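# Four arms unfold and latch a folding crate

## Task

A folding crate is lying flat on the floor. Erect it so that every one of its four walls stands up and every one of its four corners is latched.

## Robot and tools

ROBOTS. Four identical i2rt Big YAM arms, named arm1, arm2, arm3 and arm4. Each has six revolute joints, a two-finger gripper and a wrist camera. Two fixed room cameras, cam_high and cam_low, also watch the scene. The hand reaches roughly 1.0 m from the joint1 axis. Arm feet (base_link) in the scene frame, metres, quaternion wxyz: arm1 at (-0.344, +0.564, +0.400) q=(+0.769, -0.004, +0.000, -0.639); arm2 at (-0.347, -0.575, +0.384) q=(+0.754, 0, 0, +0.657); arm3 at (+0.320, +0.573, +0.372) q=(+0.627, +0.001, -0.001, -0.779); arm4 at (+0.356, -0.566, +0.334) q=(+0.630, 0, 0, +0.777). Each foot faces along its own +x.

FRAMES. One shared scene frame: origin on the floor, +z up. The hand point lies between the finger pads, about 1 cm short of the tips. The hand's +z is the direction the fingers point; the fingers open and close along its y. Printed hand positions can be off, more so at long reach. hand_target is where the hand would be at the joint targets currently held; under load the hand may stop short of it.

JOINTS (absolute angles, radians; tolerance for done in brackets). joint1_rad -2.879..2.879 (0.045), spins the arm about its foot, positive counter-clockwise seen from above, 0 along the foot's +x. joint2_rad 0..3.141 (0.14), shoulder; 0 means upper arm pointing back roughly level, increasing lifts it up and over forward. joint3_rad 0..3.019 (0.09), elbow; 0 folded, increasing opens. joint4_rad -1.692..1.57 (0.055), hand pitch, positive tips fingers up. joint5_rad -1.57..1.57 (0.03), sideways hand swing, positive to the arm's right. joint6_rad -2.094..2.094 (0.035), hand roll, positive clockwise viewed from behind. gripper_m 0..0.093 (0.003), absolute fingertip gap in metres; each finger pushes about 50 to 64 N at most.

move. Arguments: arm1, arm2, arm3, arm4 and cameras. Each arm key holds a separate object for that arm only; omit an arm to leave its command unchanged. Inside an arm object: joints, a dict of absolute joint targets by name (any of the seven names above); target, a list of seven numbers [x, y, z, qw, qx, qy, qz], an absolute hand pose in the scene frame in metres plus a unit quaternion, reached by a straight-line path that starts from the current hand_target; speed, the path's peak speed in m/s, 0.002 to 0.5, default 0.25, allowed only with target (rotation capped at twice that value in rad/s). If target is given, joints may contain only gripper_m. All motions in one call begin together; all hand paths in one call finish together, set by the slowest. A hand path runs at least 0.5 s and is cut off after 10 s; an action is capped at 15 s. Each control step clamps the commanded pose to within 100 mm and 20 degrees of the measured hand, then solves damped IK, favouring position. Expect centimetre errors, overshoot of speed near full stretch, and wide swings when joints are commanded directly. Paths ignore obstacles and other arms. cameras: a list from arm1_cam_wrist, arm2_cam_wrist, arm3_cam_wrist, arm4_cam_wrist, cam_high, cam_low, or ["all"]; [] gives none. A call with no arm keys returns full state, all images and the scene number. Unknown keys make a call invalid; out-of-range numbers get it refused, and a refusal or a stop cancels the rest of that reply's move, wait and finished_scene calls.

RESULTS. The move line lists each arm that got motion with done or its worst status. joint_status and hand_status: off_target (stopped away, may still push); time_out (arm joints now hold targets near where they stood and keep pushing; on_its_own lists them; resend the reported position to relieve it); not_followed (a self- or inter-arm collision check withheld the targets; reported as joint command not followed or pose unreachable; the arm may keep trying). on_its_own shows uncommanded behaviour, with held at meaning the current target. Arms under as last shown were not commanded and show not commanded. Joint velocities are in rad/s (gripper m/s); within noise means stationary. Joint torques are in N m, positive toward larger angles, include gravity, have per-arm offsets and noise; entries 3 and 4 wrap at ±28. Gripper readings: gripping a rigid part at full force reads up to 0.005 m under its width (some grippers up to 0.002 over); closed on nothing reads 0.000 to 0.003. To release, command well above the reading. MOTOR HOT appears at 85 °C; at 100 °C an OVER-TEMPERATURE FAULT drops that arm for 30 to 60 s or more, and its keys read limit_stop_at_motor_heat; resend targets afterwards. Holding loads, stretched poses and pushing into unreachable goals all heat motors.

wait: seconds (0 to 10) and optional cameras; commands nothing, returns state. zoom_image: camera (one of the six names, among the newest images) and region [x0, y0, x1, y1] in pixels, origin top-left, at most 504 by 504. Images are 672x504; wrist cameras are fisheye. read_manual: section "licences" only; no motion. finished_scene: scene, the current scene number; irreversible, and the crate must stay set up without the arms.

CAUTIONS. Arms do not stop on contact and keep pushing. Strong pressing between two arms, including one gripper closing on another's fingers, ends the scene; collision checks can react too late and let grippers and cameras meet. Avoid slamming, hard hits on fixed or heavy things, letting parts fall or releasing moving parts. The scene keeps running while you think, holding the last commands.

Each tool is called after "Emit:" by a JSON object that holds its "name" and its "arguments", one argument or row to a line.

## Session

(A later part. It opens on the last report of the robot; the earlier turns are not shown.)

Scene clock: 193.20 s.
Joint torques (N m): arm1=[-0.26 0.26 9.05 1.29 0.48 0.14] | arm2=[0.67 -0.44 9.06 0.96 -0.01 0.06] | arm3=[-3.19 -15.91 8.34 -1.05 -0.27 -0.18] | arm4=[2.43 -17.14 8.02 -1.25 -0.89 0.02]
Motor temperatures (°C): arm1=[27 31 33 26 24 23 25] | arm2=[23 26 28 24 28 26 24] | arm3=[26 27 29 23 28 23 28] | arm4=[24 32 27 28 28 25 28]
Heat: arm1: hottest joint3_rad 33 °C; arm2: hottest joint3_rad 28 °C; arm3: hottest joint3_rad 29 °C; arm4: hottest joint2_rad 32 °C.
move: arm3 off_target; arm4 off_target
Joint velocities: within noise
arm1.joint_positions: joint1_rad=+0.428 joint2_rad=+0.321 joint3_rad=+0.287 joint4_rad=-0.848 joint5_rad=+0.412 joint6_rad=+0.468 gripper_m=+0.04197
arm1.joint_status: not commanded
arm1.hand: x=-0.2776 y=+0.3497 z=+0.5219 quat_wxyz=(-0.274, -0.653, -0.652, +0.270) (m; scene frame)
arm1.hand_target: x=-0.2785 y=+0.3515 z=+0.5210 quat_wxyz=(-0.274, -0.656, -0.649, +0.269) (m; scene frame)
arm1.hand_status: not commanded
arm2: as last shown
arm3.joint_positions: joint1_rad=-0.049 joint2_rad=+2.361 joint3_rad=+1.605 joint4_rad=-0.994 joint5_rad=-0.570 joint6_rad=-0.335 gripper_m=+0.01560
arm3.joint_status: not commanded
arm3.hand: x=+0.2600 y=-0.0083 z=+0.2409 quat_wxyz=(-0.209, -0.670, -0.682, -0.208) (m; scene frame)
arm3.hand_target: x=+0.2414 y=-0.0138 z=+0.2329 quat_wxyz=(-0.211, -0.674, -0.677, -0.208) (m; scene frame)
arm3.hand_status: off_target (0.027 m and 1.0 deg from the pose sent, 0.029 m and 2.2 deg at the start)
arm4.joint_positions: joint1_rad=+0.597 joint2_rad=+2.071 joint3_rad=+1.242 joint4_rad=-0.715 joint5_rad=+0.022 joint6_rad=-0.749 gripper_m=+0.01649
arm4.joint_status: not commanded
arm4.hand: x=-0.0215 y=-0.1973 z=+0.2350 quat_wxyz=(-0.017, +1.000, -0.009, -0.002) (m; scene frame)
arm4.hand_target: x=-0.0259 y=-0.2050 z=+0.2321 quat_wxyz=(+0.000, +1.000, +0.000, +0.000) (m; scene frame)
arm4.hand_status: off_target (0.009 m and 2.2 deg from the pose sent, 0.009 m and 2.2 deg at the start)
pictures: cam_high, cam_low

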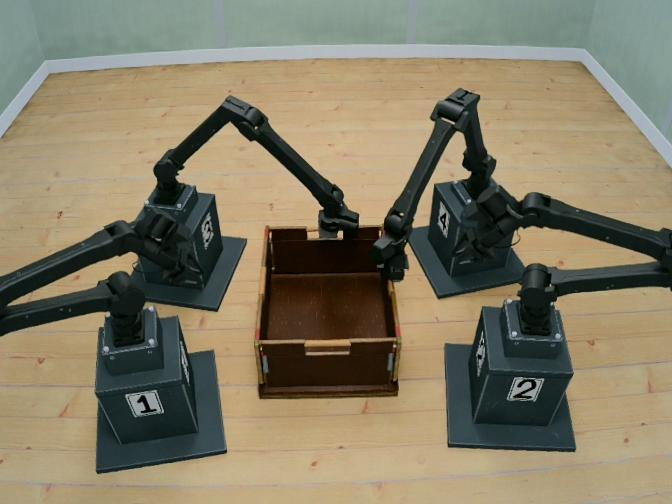

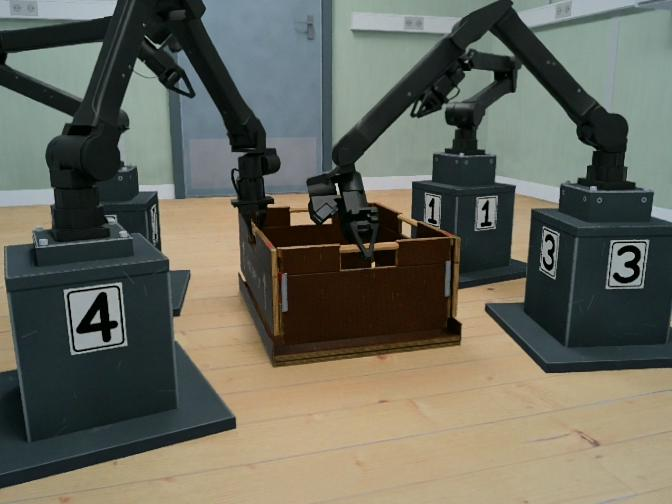

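Latched. Neutralize arm3, release both arm3 and arm4.

Emit:
{"name": "move", "arguments": {
  "arm3": {"target": [0.256, -0.012, 0.234, 0.2100, 0.6752, 0.6752, 0.2100], "speed": 0.1},
  "arm4": {"target": [-0.026, -0.196, 0.232, 0, 1, 0, 0], "speed": 0.1}
}}

Emit:
{"name": "move", "arguments": {
  "arm3": {"joints": {"gripper_m": 0.036}},
  "arm4": {"joints": {"gripper_m": 0.042}},
  "cameras": ["arm3_cam_wrist", "arm4_cam_wrist"]
}}

Scene clock: 195.33 s.
Joint torques (N m): arm1=[0.44 0.21 9.06 1.4 0.48 0.16] | arm2=[0.73 -0.5 9.05 0.96 -0.01 0.06] | arm3=[-0.91 -17.96 6.43 0.03 -0.37 0.1] | arm4=[1.61 -16.5 9.18 -1.22 -0.88 -0.11]
Motor temperatures (°C): arm1=[27 30 33 26 24 23 25] | arm2=[23 26 28 24 28 26 24] | arm3=[26 27 29 23 28 23 28] | arm4=[24 32 27 28 28 25 28]
Heat: arm1: hottest joint3_rad 33 °C; arm2: hottest joint3_rad 28 °C; arm3: hottest joint3_rad 29 °C; arm4: hottest joint2_rad 32 °C.
move: arm3 done; arm4 done
Joint velocities: within noise
arm1: as last shown
arm2.joint_positions: joint1_rad=-0.217 joint2_rad=+0.416 joint3_rad=+0.501 joint4_rad=-0.916 joint5_rad=-0.251 joint6_rad=-0.265 gripper_m=+0.03791
arm2.joint_status: not commanded
arm2.hand: x=-0.3016 y=-0.3287 z=+0.5829 quat_wxyz=(-0.265, +0.658, -0.652, -0.268) (m; scene frame)
arm2.hand_target: x=-0.3032 y=-0.3283 z=+0.5928 quat_wxyz=(-0.272, +0.657, -0.649, -0.273) (m; scene frame)
arm2.hand_status: not commanded
arm3.joint_positions: joint1_rad=-0.049 joint2_rad=+2.361 joint3_rad=+1.605 joint4_rad=-0.995 joint5_rad=-0.570 joint6_rad=-0.333 gripper_m=+0.01560
arm3.joint_status: not commanded
arm3.hand: x=+0.2601 y=-0.0080 z=+0.2410 quat_wxyz=(-0.208, -0.670, -0.681, -0.208) (m; scene frame)
arm3.hand_target: x=+0.2561 y=-0.0114 z=+0.2341 quat_wxyz=(-0.209, -0.676, -0.675, -0.210) (m; scene frame)
arm3.hand_status: done (0.009 m and 0.9 deg from the pose sent, 0.009 m and 1.0 deg at the start)
arm4.joint_positions: joint1_rad=+0.596 joint2_rad=+2.075 joint3_rad=+1.248 joint4_rad=-0.726 joint5_rad=+0.022 joint6_rad=-0.751 gripper_m=+0.01649
arm4.joint_status: not commanded
arm4.hand: x=-0.0208 y=-0.1968 z=+0.2350 quat_wxyz=(-0.014, +1.000, -0.008, +0.001) (m; scene frame)
arm4.hand_target: x=-0.0253 y=-0.1965 z=+0.2316 quat_wxyz=(+0.000, +1.000, +0.000, +0.000) (m; scene frame)
arm4.hand_status: done (0.006 m and 1.9 deg from the pose sent, 0.006 m and 2.2 deg at the start)
pictures: none

Scene clock: 195.93 s.
Joint torques (N m): arm1=[0.5 0.38 9.13 1.35 0.48 0.15] | arm2=[0.73 -0.5 9.06 0.95 -0.01 0.06] | arm3=[-1.49 -17.73 6.42 0.02 -0.36 0.1] | arm4=[1.73 -16.97 9.07 -0.53 -0.22 -0.09]
Motor temperatures (°C): arm1=[27 30 33 26 24 23 25] | arm2=[23 26 28 24 28 26 24] | arm3=[26 27 29 23 28 23 28] | arm4=[24 32 27 28 28 25 28]
Heat: arm1: hottest joint3_rad 33 °C; arm2: hottest joint3_rad 28 °C; arm3: hottest joint3_rad 29 °C; arm4: hottest joint2_rad 32 °C.
move: arm3 done; arm4 done
Joint velocities: within noise
arm1, arm2: as last shown
arm3.joint_positions: joint1_rad=-0.058 joint2_rad=+2.361 joint3_rad=+1.605 joint4_rad=-0.995 joint5_rad=-0.570 joint6_rad=-0.333 gripper_m=+0.03583
arm3.joint_status: all done
arm3.hand: x=+0.2548 y=-0.0074 z=+0.2410 quat_wxyz=(-0.209, -0.674, -0.678, -0.207) (m; scene frame)
arm3.hand_target: x=+0.2507 y=-0.0108 z=+0.2340 quat_wxyz=(-0.210, -0.679, -0.672, -0.209) (m; scene frame)
arm3.hand_status: not commanded
arm4.joint_positions: joint1_rad=+0.602 joint2_rad=+2.075 joint3_rad=+1.250 joint4_rad=-0.752 joint5_rad=+0.002 joint6_rad=-0.752 gripper_m=+0.04186
arm4.joint_status: all done
arm4.hand: x=-0.0214 y=-0.2056 z=+0.2354 quat_wxyz=(+0.001, +1.000, -0.005, +0.003) (m; scene frame)
arm4.hand_target: x=-0.0265 y=-0.2007 z=+0.2318 quat_wxyz=(+0.003, +1.000, +0.004, +0.003) (m; scene frame)
arm4.hand_status: not commanded
pictures: arm3_cam_wrist, arm4_cam_wrist

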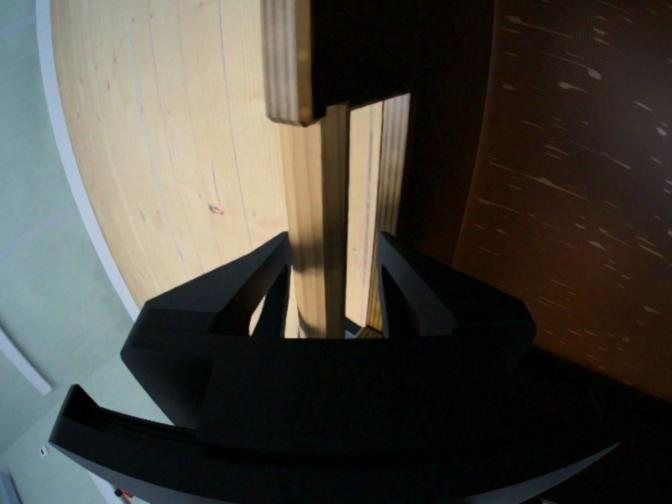

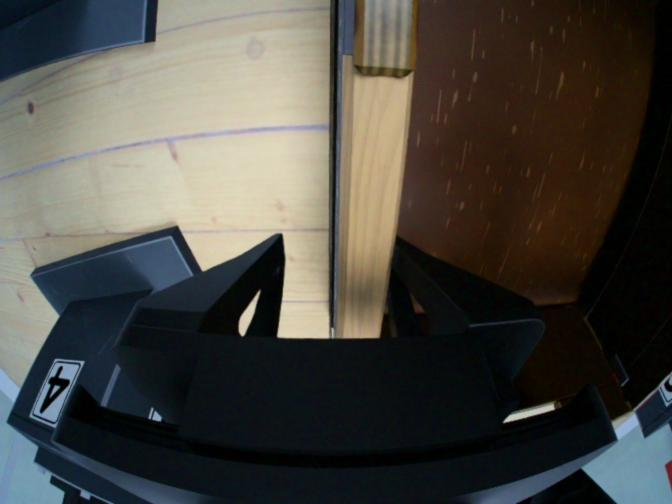

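Emit:
{"name": "move", "arguments": {
  "arm4": {"target": [-0.0265, -0.190, 0.238, 0, 1, 0, 0], "speed": 0.08},
  "arm3": {"target": [0.230, -0.011, 0.265, 0.210, 0.679, 0.672, 0.209], "speed": 0.1},
  "cameras": ["arm4_cam_wrist", "arm3_cam_wrist"]
}}

Scene clock: 198.03 s.
Joint torques (N m): arm1=[0.26 0.79 8.99 1.43 0.52 0.14] | arm2=[0.67 -0.5 9.06 0.96 -0.01 0.06] | arm3=[-1.61 -20.54 7.69 -0.76 -0.07 -0.11] | arm4=[1.14 -16.85 9.84 -0.53 -0.21 -0.1]
Motor temperatures (°C): arm1=[27 30 33 26 24 23 25] | arm2=[23 26 28 24 28 26 24] | arm3=[26 28 29 23 28 23 28] | arm4=[24 32 28 28 28 25 28]
Heat: arm1: hottest joint3_rad 33 °C; arm2: hottest joint3_rad 28 °C; arm3: hottest joint3_rad 29 °C; arm4: hottest joint2_rad 32 °C.
move: arm3 off_target; arm4 off_target
Joint velocities: within noise
arm1, arm2: as last shown
arm3.joint_positions: joint1_rad=-0.072 joint2_rad=+2.361 joint3_rad=+1.605 joint4_rad=-1.064 joint5_rad=-0.572 joint6_rad=-0.350 gripper_m=+0.03592
arm3.joint_status: not commanded
arm3.hand: x=+0.2512 y=+0.0077 z=+0.2444 quat_wxyz=(-0.197, -0.677, -0.670, -0.234) (m; scene frame)
arm3.hand_target: x=+0.2362 y=-0.0110 z=+0.2649 quat_wxyz=(-0.209, -0.676, -0.675, -0.210) (m; scene frame)
arm3.hand_status: off_target (0.035 m and 3.2 deg from the pose sent, 0.035 m and 0.9 deg at the start)
arm4.joint_positions: joint1_rad=+0.588 joint2_rad=+2.075 joint3_rad=+1.259 joint4_rad=-0.762 joint5_rad=+0.002 joint6_rad=-0.759 gripper_m=+0.04195
arm4.joint_status: not commanded
arm4.hand: x=-0.0179 y=-0.1989 z=+0.2378 quat_wxyz=(+0.002, +1.000, -0.008, +0.003) (m; scene frame)
arm4.hand_target: x=-0.0240 y=-0.1873 z=+0.2382 quat_wxyz=(-0.001, +1.000, -0.004, -0.001) (m; scene frame)
arm4.hand_status: off_target (0.012 m and 1.0 deg from the pose sent, 0.017 m and 0.6 deg at the start)
pictures: arm3_cam_wrist, arm4_cam_wrist

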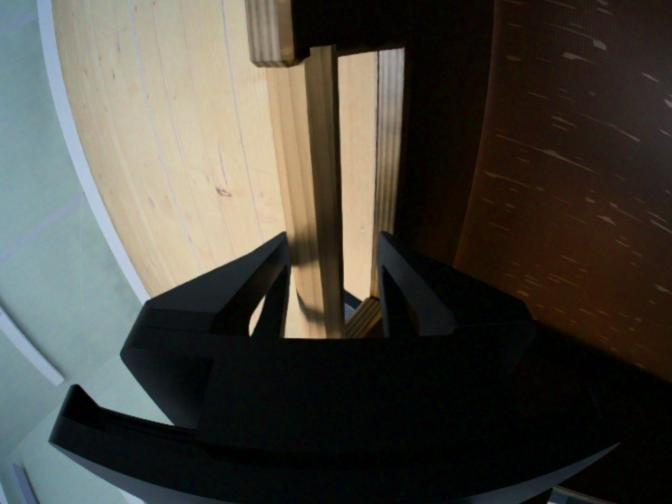

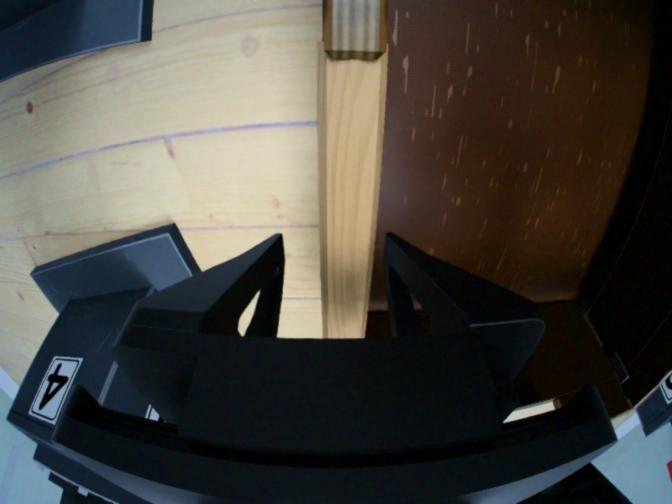

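Emit:
{"name": "move", "arguments": {
  "arm4": {"target": [-0.0265, -0.187, 0.37, 0, 1, 0, 0], "speed": 0.15},
  "arm3": {"target": [0.200, -0.011, 0.330, 0.210, 0.679, 0.672, 0.209], "speed": 0.15},
  "cameras": ["arm4_cam_wrist", "arm3_cam_wrist"]
}}

Emit:
{"name": "move", "arguments": {
  "arm4": {"target": [0.10, -0.28, 0.48, 0.2706, -0.6533, 0.6533, 0.2706], "speed": 0.3},
  "arm3": {"target": [0.165, -0.011, 0.40, 0.210, 0.679, 0.672, 0.209], "speed": 0.2}
}}

Emit:
{"name": "move", "arguments": {
  "arm3": {"target": [0.24, 0.15, 0.52, 0.2706, 0.6533, 0.6533, -0.2706], "speed": 0.3},
  "cameras": ["cam_high", "cam_low"]
}}

Emit:
{"name": "zoom_image", "arguments": {
  "camera": "cam_high",
  "region": [240, 210, 410, 280]
}}

Emit:
{"name": "zoom_image", "arguments": {
  "camera": "cam_high",
  "region": [240, 320, 410, 400]
}}

Emit:
{"name": "zoom_image", "arguments": {
  "camera": "cam_low",
  "region": [225, 185, 475, 370]
}}

Scene clock: 203.43 s.
Joint torques (N m): arm1=[0.32 -0.03 8.9 1.36 0.47 0.16] | arm2=[0.73 -0.44 9.05 0.96 -0.01 0.06] | arm3=[-1.44 -20.48 8.69 -0.7 -0.04 -0.11] | arm4=[1.32 -17.2 11.86 -0.57 -0.2 -0.1]
Motor temperatures (°C): arm1=[27 30 33 26 24 23 25] | arm2=[23 25 28 24 28 26 24] | arm3=[25 28 30 23 27 23 27] | arm4=[24 32 28 28 27 25 28]
Heat: arm1: hottest joint3_rad 33 °C; arm2: hottest joint3_rad 28 °C; arm3: hottest joint3_rad 30 °C; arm4: hottest joint2_rad 32 °C.
move: arm3 off_target; arm4 off_target
Joint velocities: within noise
arm1, arm2: as last shown
arm3.joint_positions: joint1_rad=-0.143 joint2_rad=+2.282 joint3_rad=+1.662 joint4_rad=-1.227 joint5_rad=-0.563 joint6_rad=-0.402 gripper_m=+0.03592
arm3.joint_status: not commanded
arm3.hand: x=+0.2069 y=+0.0062 z=+0.3097 quat_wxyz=(-0.202, -0.685, -0.661, -0.231) (m; scene frame)
arm3.hand_target: x=+0.1941 y=-0.0099 z=+0.3302 quat_wxyz=(-0.211, -0.683, -0.668, -0.207) (m; scene frame)
arm3.hand_status: off_target (0.027 m and 3.0 deg from the pose sent, 0.102 m and 3.2 deg at the start)
arm4.joint_positions: joint1_rad=+0.588 joint2_rad=+1.887 joint3_rad=+1.343 joint4_rad=-1.054 joint5_rad=+0.002 joint6_rad=-0.763 gripper_m=+0.04195
arm4.joint_status: not commanded
arm4.hand: x=-0.0181 y=-0.1987 z=+0.3581 quat_wxyz=(+0.009, +1.000, -0.006, +0.010) (m; scene frame)
arm4.hand_target: x=-0.0273 y=-0.1862 z=+0.3701 quat_wxyz=(-0.001, +1.000, +0.000, -0.001) (m; scene frame)
arm4.hand_status: off_target (0.019 m and 1.7 deg from the pose sent, 0.133 m and 1.0 deg at the start)
pictures: arm3_cam_wrist, arm4_cam_wrist

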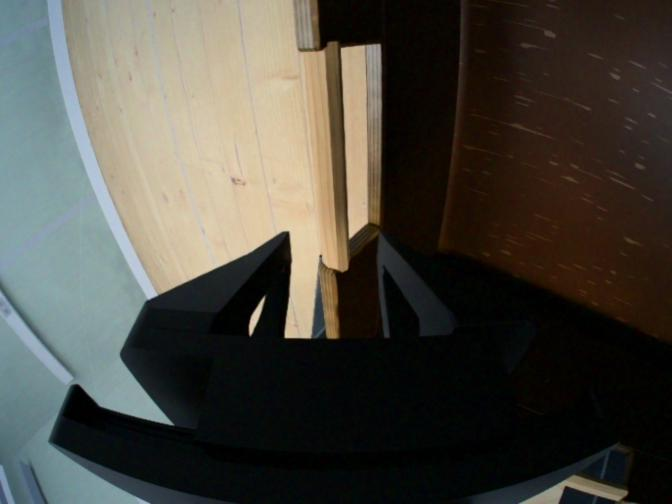

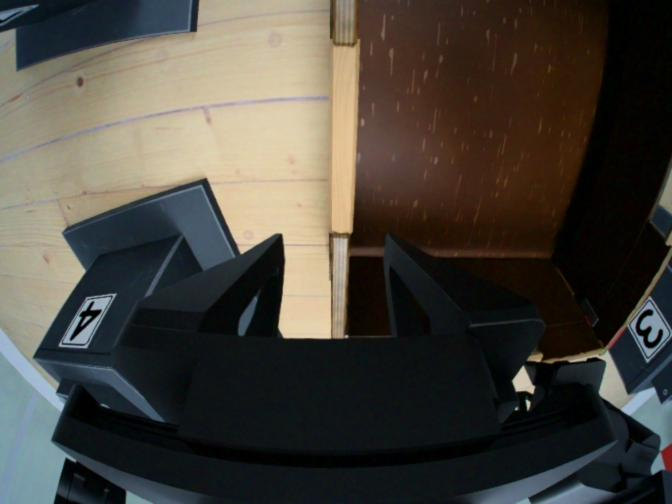

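Scene clock: 207.40 s.
Joint torques (N m): arm1=[-0.09 -0.09 9.07 1.29 0.53 0.17] | arm2=[0.73 -0.44 9.06 0.95 -0.01 0.06] | arm3=[-1.73 -20.84 9.51 -0.87 -0.04 -0.09] | arm4=[2.2 -6.53 9.2 0.46 0.39 0.28]
Motor temperatures (°C): arm1=[27 30 34 26 23 23 25] | arm2=[23 25 28 24 28 26 24] | arm3=[25 28 30 23 27 23 27] | arm4=[24 32 28 28 27 25 28]
Heat: arm1: hottest joint3_rad 34 °C; arm2: hottest joint3_rad 28 °C; arm3: hottest joint3_rad 30 °C; arm4: hottest joint2_rad 32 °C.
move: arm3 off_target; arm4 done
Joint velocities: within noise
arm1, arm2: as last shown
arm3.joint_positions: joint1_rad=-0.179 joint2_rad=+2.233 joint3_rad=+1.766 joint4_rad=-1.419 joint5_rad=-0.551 joint6_rad=-0.462 gripper_m=+0.03592
arm3.joint_status: not commanded
arm3.hand: x=+0.1806 y=+0.0026 z=+0.3755 quat_wxyz=(-0.200, -0.680, -0.665, -0.236) (m; scene frame)
arm3.hand_target: x=+0.1654 y=-0.0110 z=+0.4002 quat_wxyz=(-0.210, -0.679, -0.672, -0.209) (m; scene frame)
arm3.hand_status: off_target (0.032 m and 3.4 deg from the pose sent, 0.101 m and 3.0 deg at the start)
arm4.joint_positions: joint1_rad=+0.797 joint2_rad=+1.145 joint3_rad=+0.690 joint4_rad=-0.604 joint5_rad=+0.629 joint6_rad=+0.812 gripper_m=+0.04196
arm4.joint_status: not commanded
arm4.hand: x=+0.0944 y=-0.2780 z=+0.4828 quat_wxyz=(-0.268, +0.660, -0.646, -0.275) (m; scene frame)
arm4.hand_target: x=+0.0958 y=-0.2821 z=+0.4794 quat_wxyz=(-0.267, +0.660, -0.648, -0.272) (m; scene frame)
arm4.hand_status: done (0.007 m and 1.3 deg from the pose sent, 0.188 m and 98.6 deg at the start)
pictures: none

Scene clock: 209.87 s.
Joint torques (N m): arm1=[0.15 0.32 9.06 1.31 0.48 0.19] | arm2=[0.67 -0.5 9.05 0.99 -0.01 0.06] | arm3=[0.5 -8 6.38 2.5 0.16 0.18] | arm4=[2.43 -6.53 9.2 0.43 0.39 0.28]
Motor temperatures (°C): arm1=[27 30 34 26 23 23 25] | arm2=[23 25 28 24 28 26 24] | arm3=[25 28 30 23 27 23 27] | arm4=[24 32 28 28 27 25 28]
Heat: arm1: hottest joint3_rad 34 °C; arm2: hottest joint3_rad 28 °C; arm3: hottest joint3_rad 30 °C; arm4: hottest joint2_rad 32 °C.
move: arm3 done
Joint velocities: within noise
arm1, arm2, arm4: as last shown
arm3.joint_positions: joint1_rad=-0.049 joint2_rad=+1.139 joint3_rad=+0.662 joint4_rad=-0.345 joint5_rad=-0.184 joint6_rad=-0.198 gripper_m=+0.03592
arm3.joint_status: not commanded
arm3.hand: x=+0.2375 y=+0.1490 z=+0.5192 quat_wxyz=(-0.265, -0.654, -0.657, +0.264) (m; scene frame)
arm3.hand_target: x=+0.2428 y=+0.1501 z=+0.5192 quat_wxyz=(-0.270, -0.651, -0.657, +0.268) (m; scene frame)
arm3.hand_status: done (0.003 m and 1.1 deg from the pose sent, 0.215 m and 59.3 deg at the start)
pictures: cam_high, cam_low

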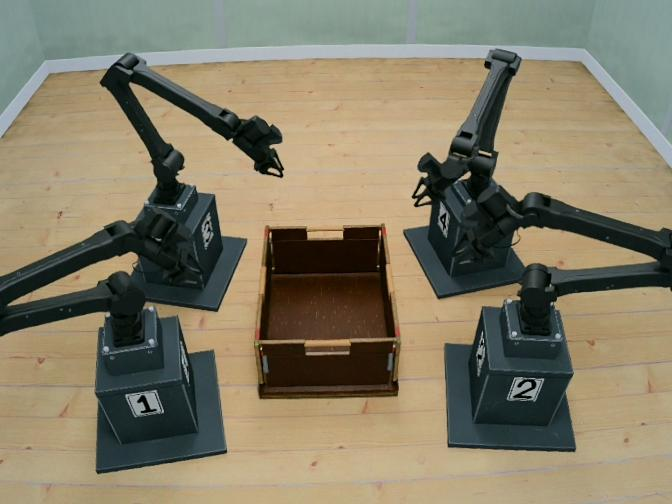

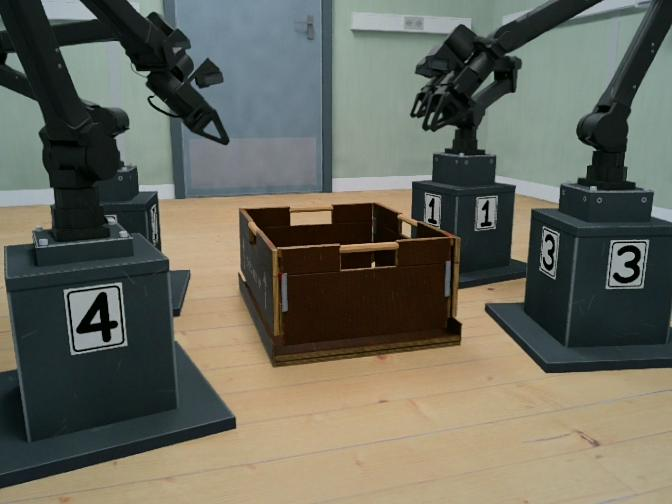

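Scaled by 2.965 from the camera's 672x504 image, which has a finer 960x720 frame.

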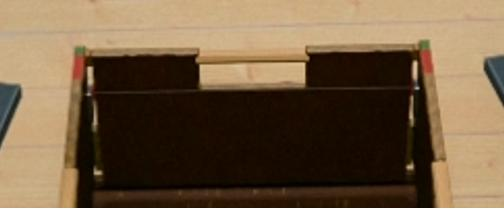

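Scaled by 2.965 from the camera's 672x504 image, which has a finer 960x720 frame.

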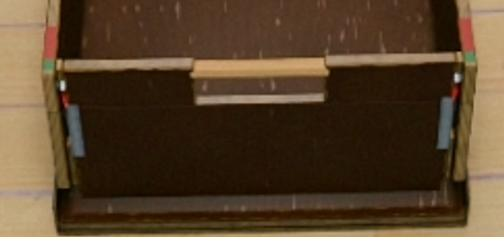

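Scaled by 2.016 from the camera's 672x504 image, which has a finer 960x720 frame.

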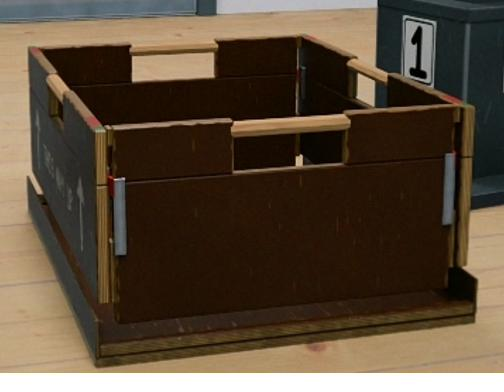

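All four walls are upright and all four corners look latched, so I'm finishing the scene.

Emit:
{"name": "finished_scene", "arguments": {
  "scene": 2
}}

The scene is finished: the task was done.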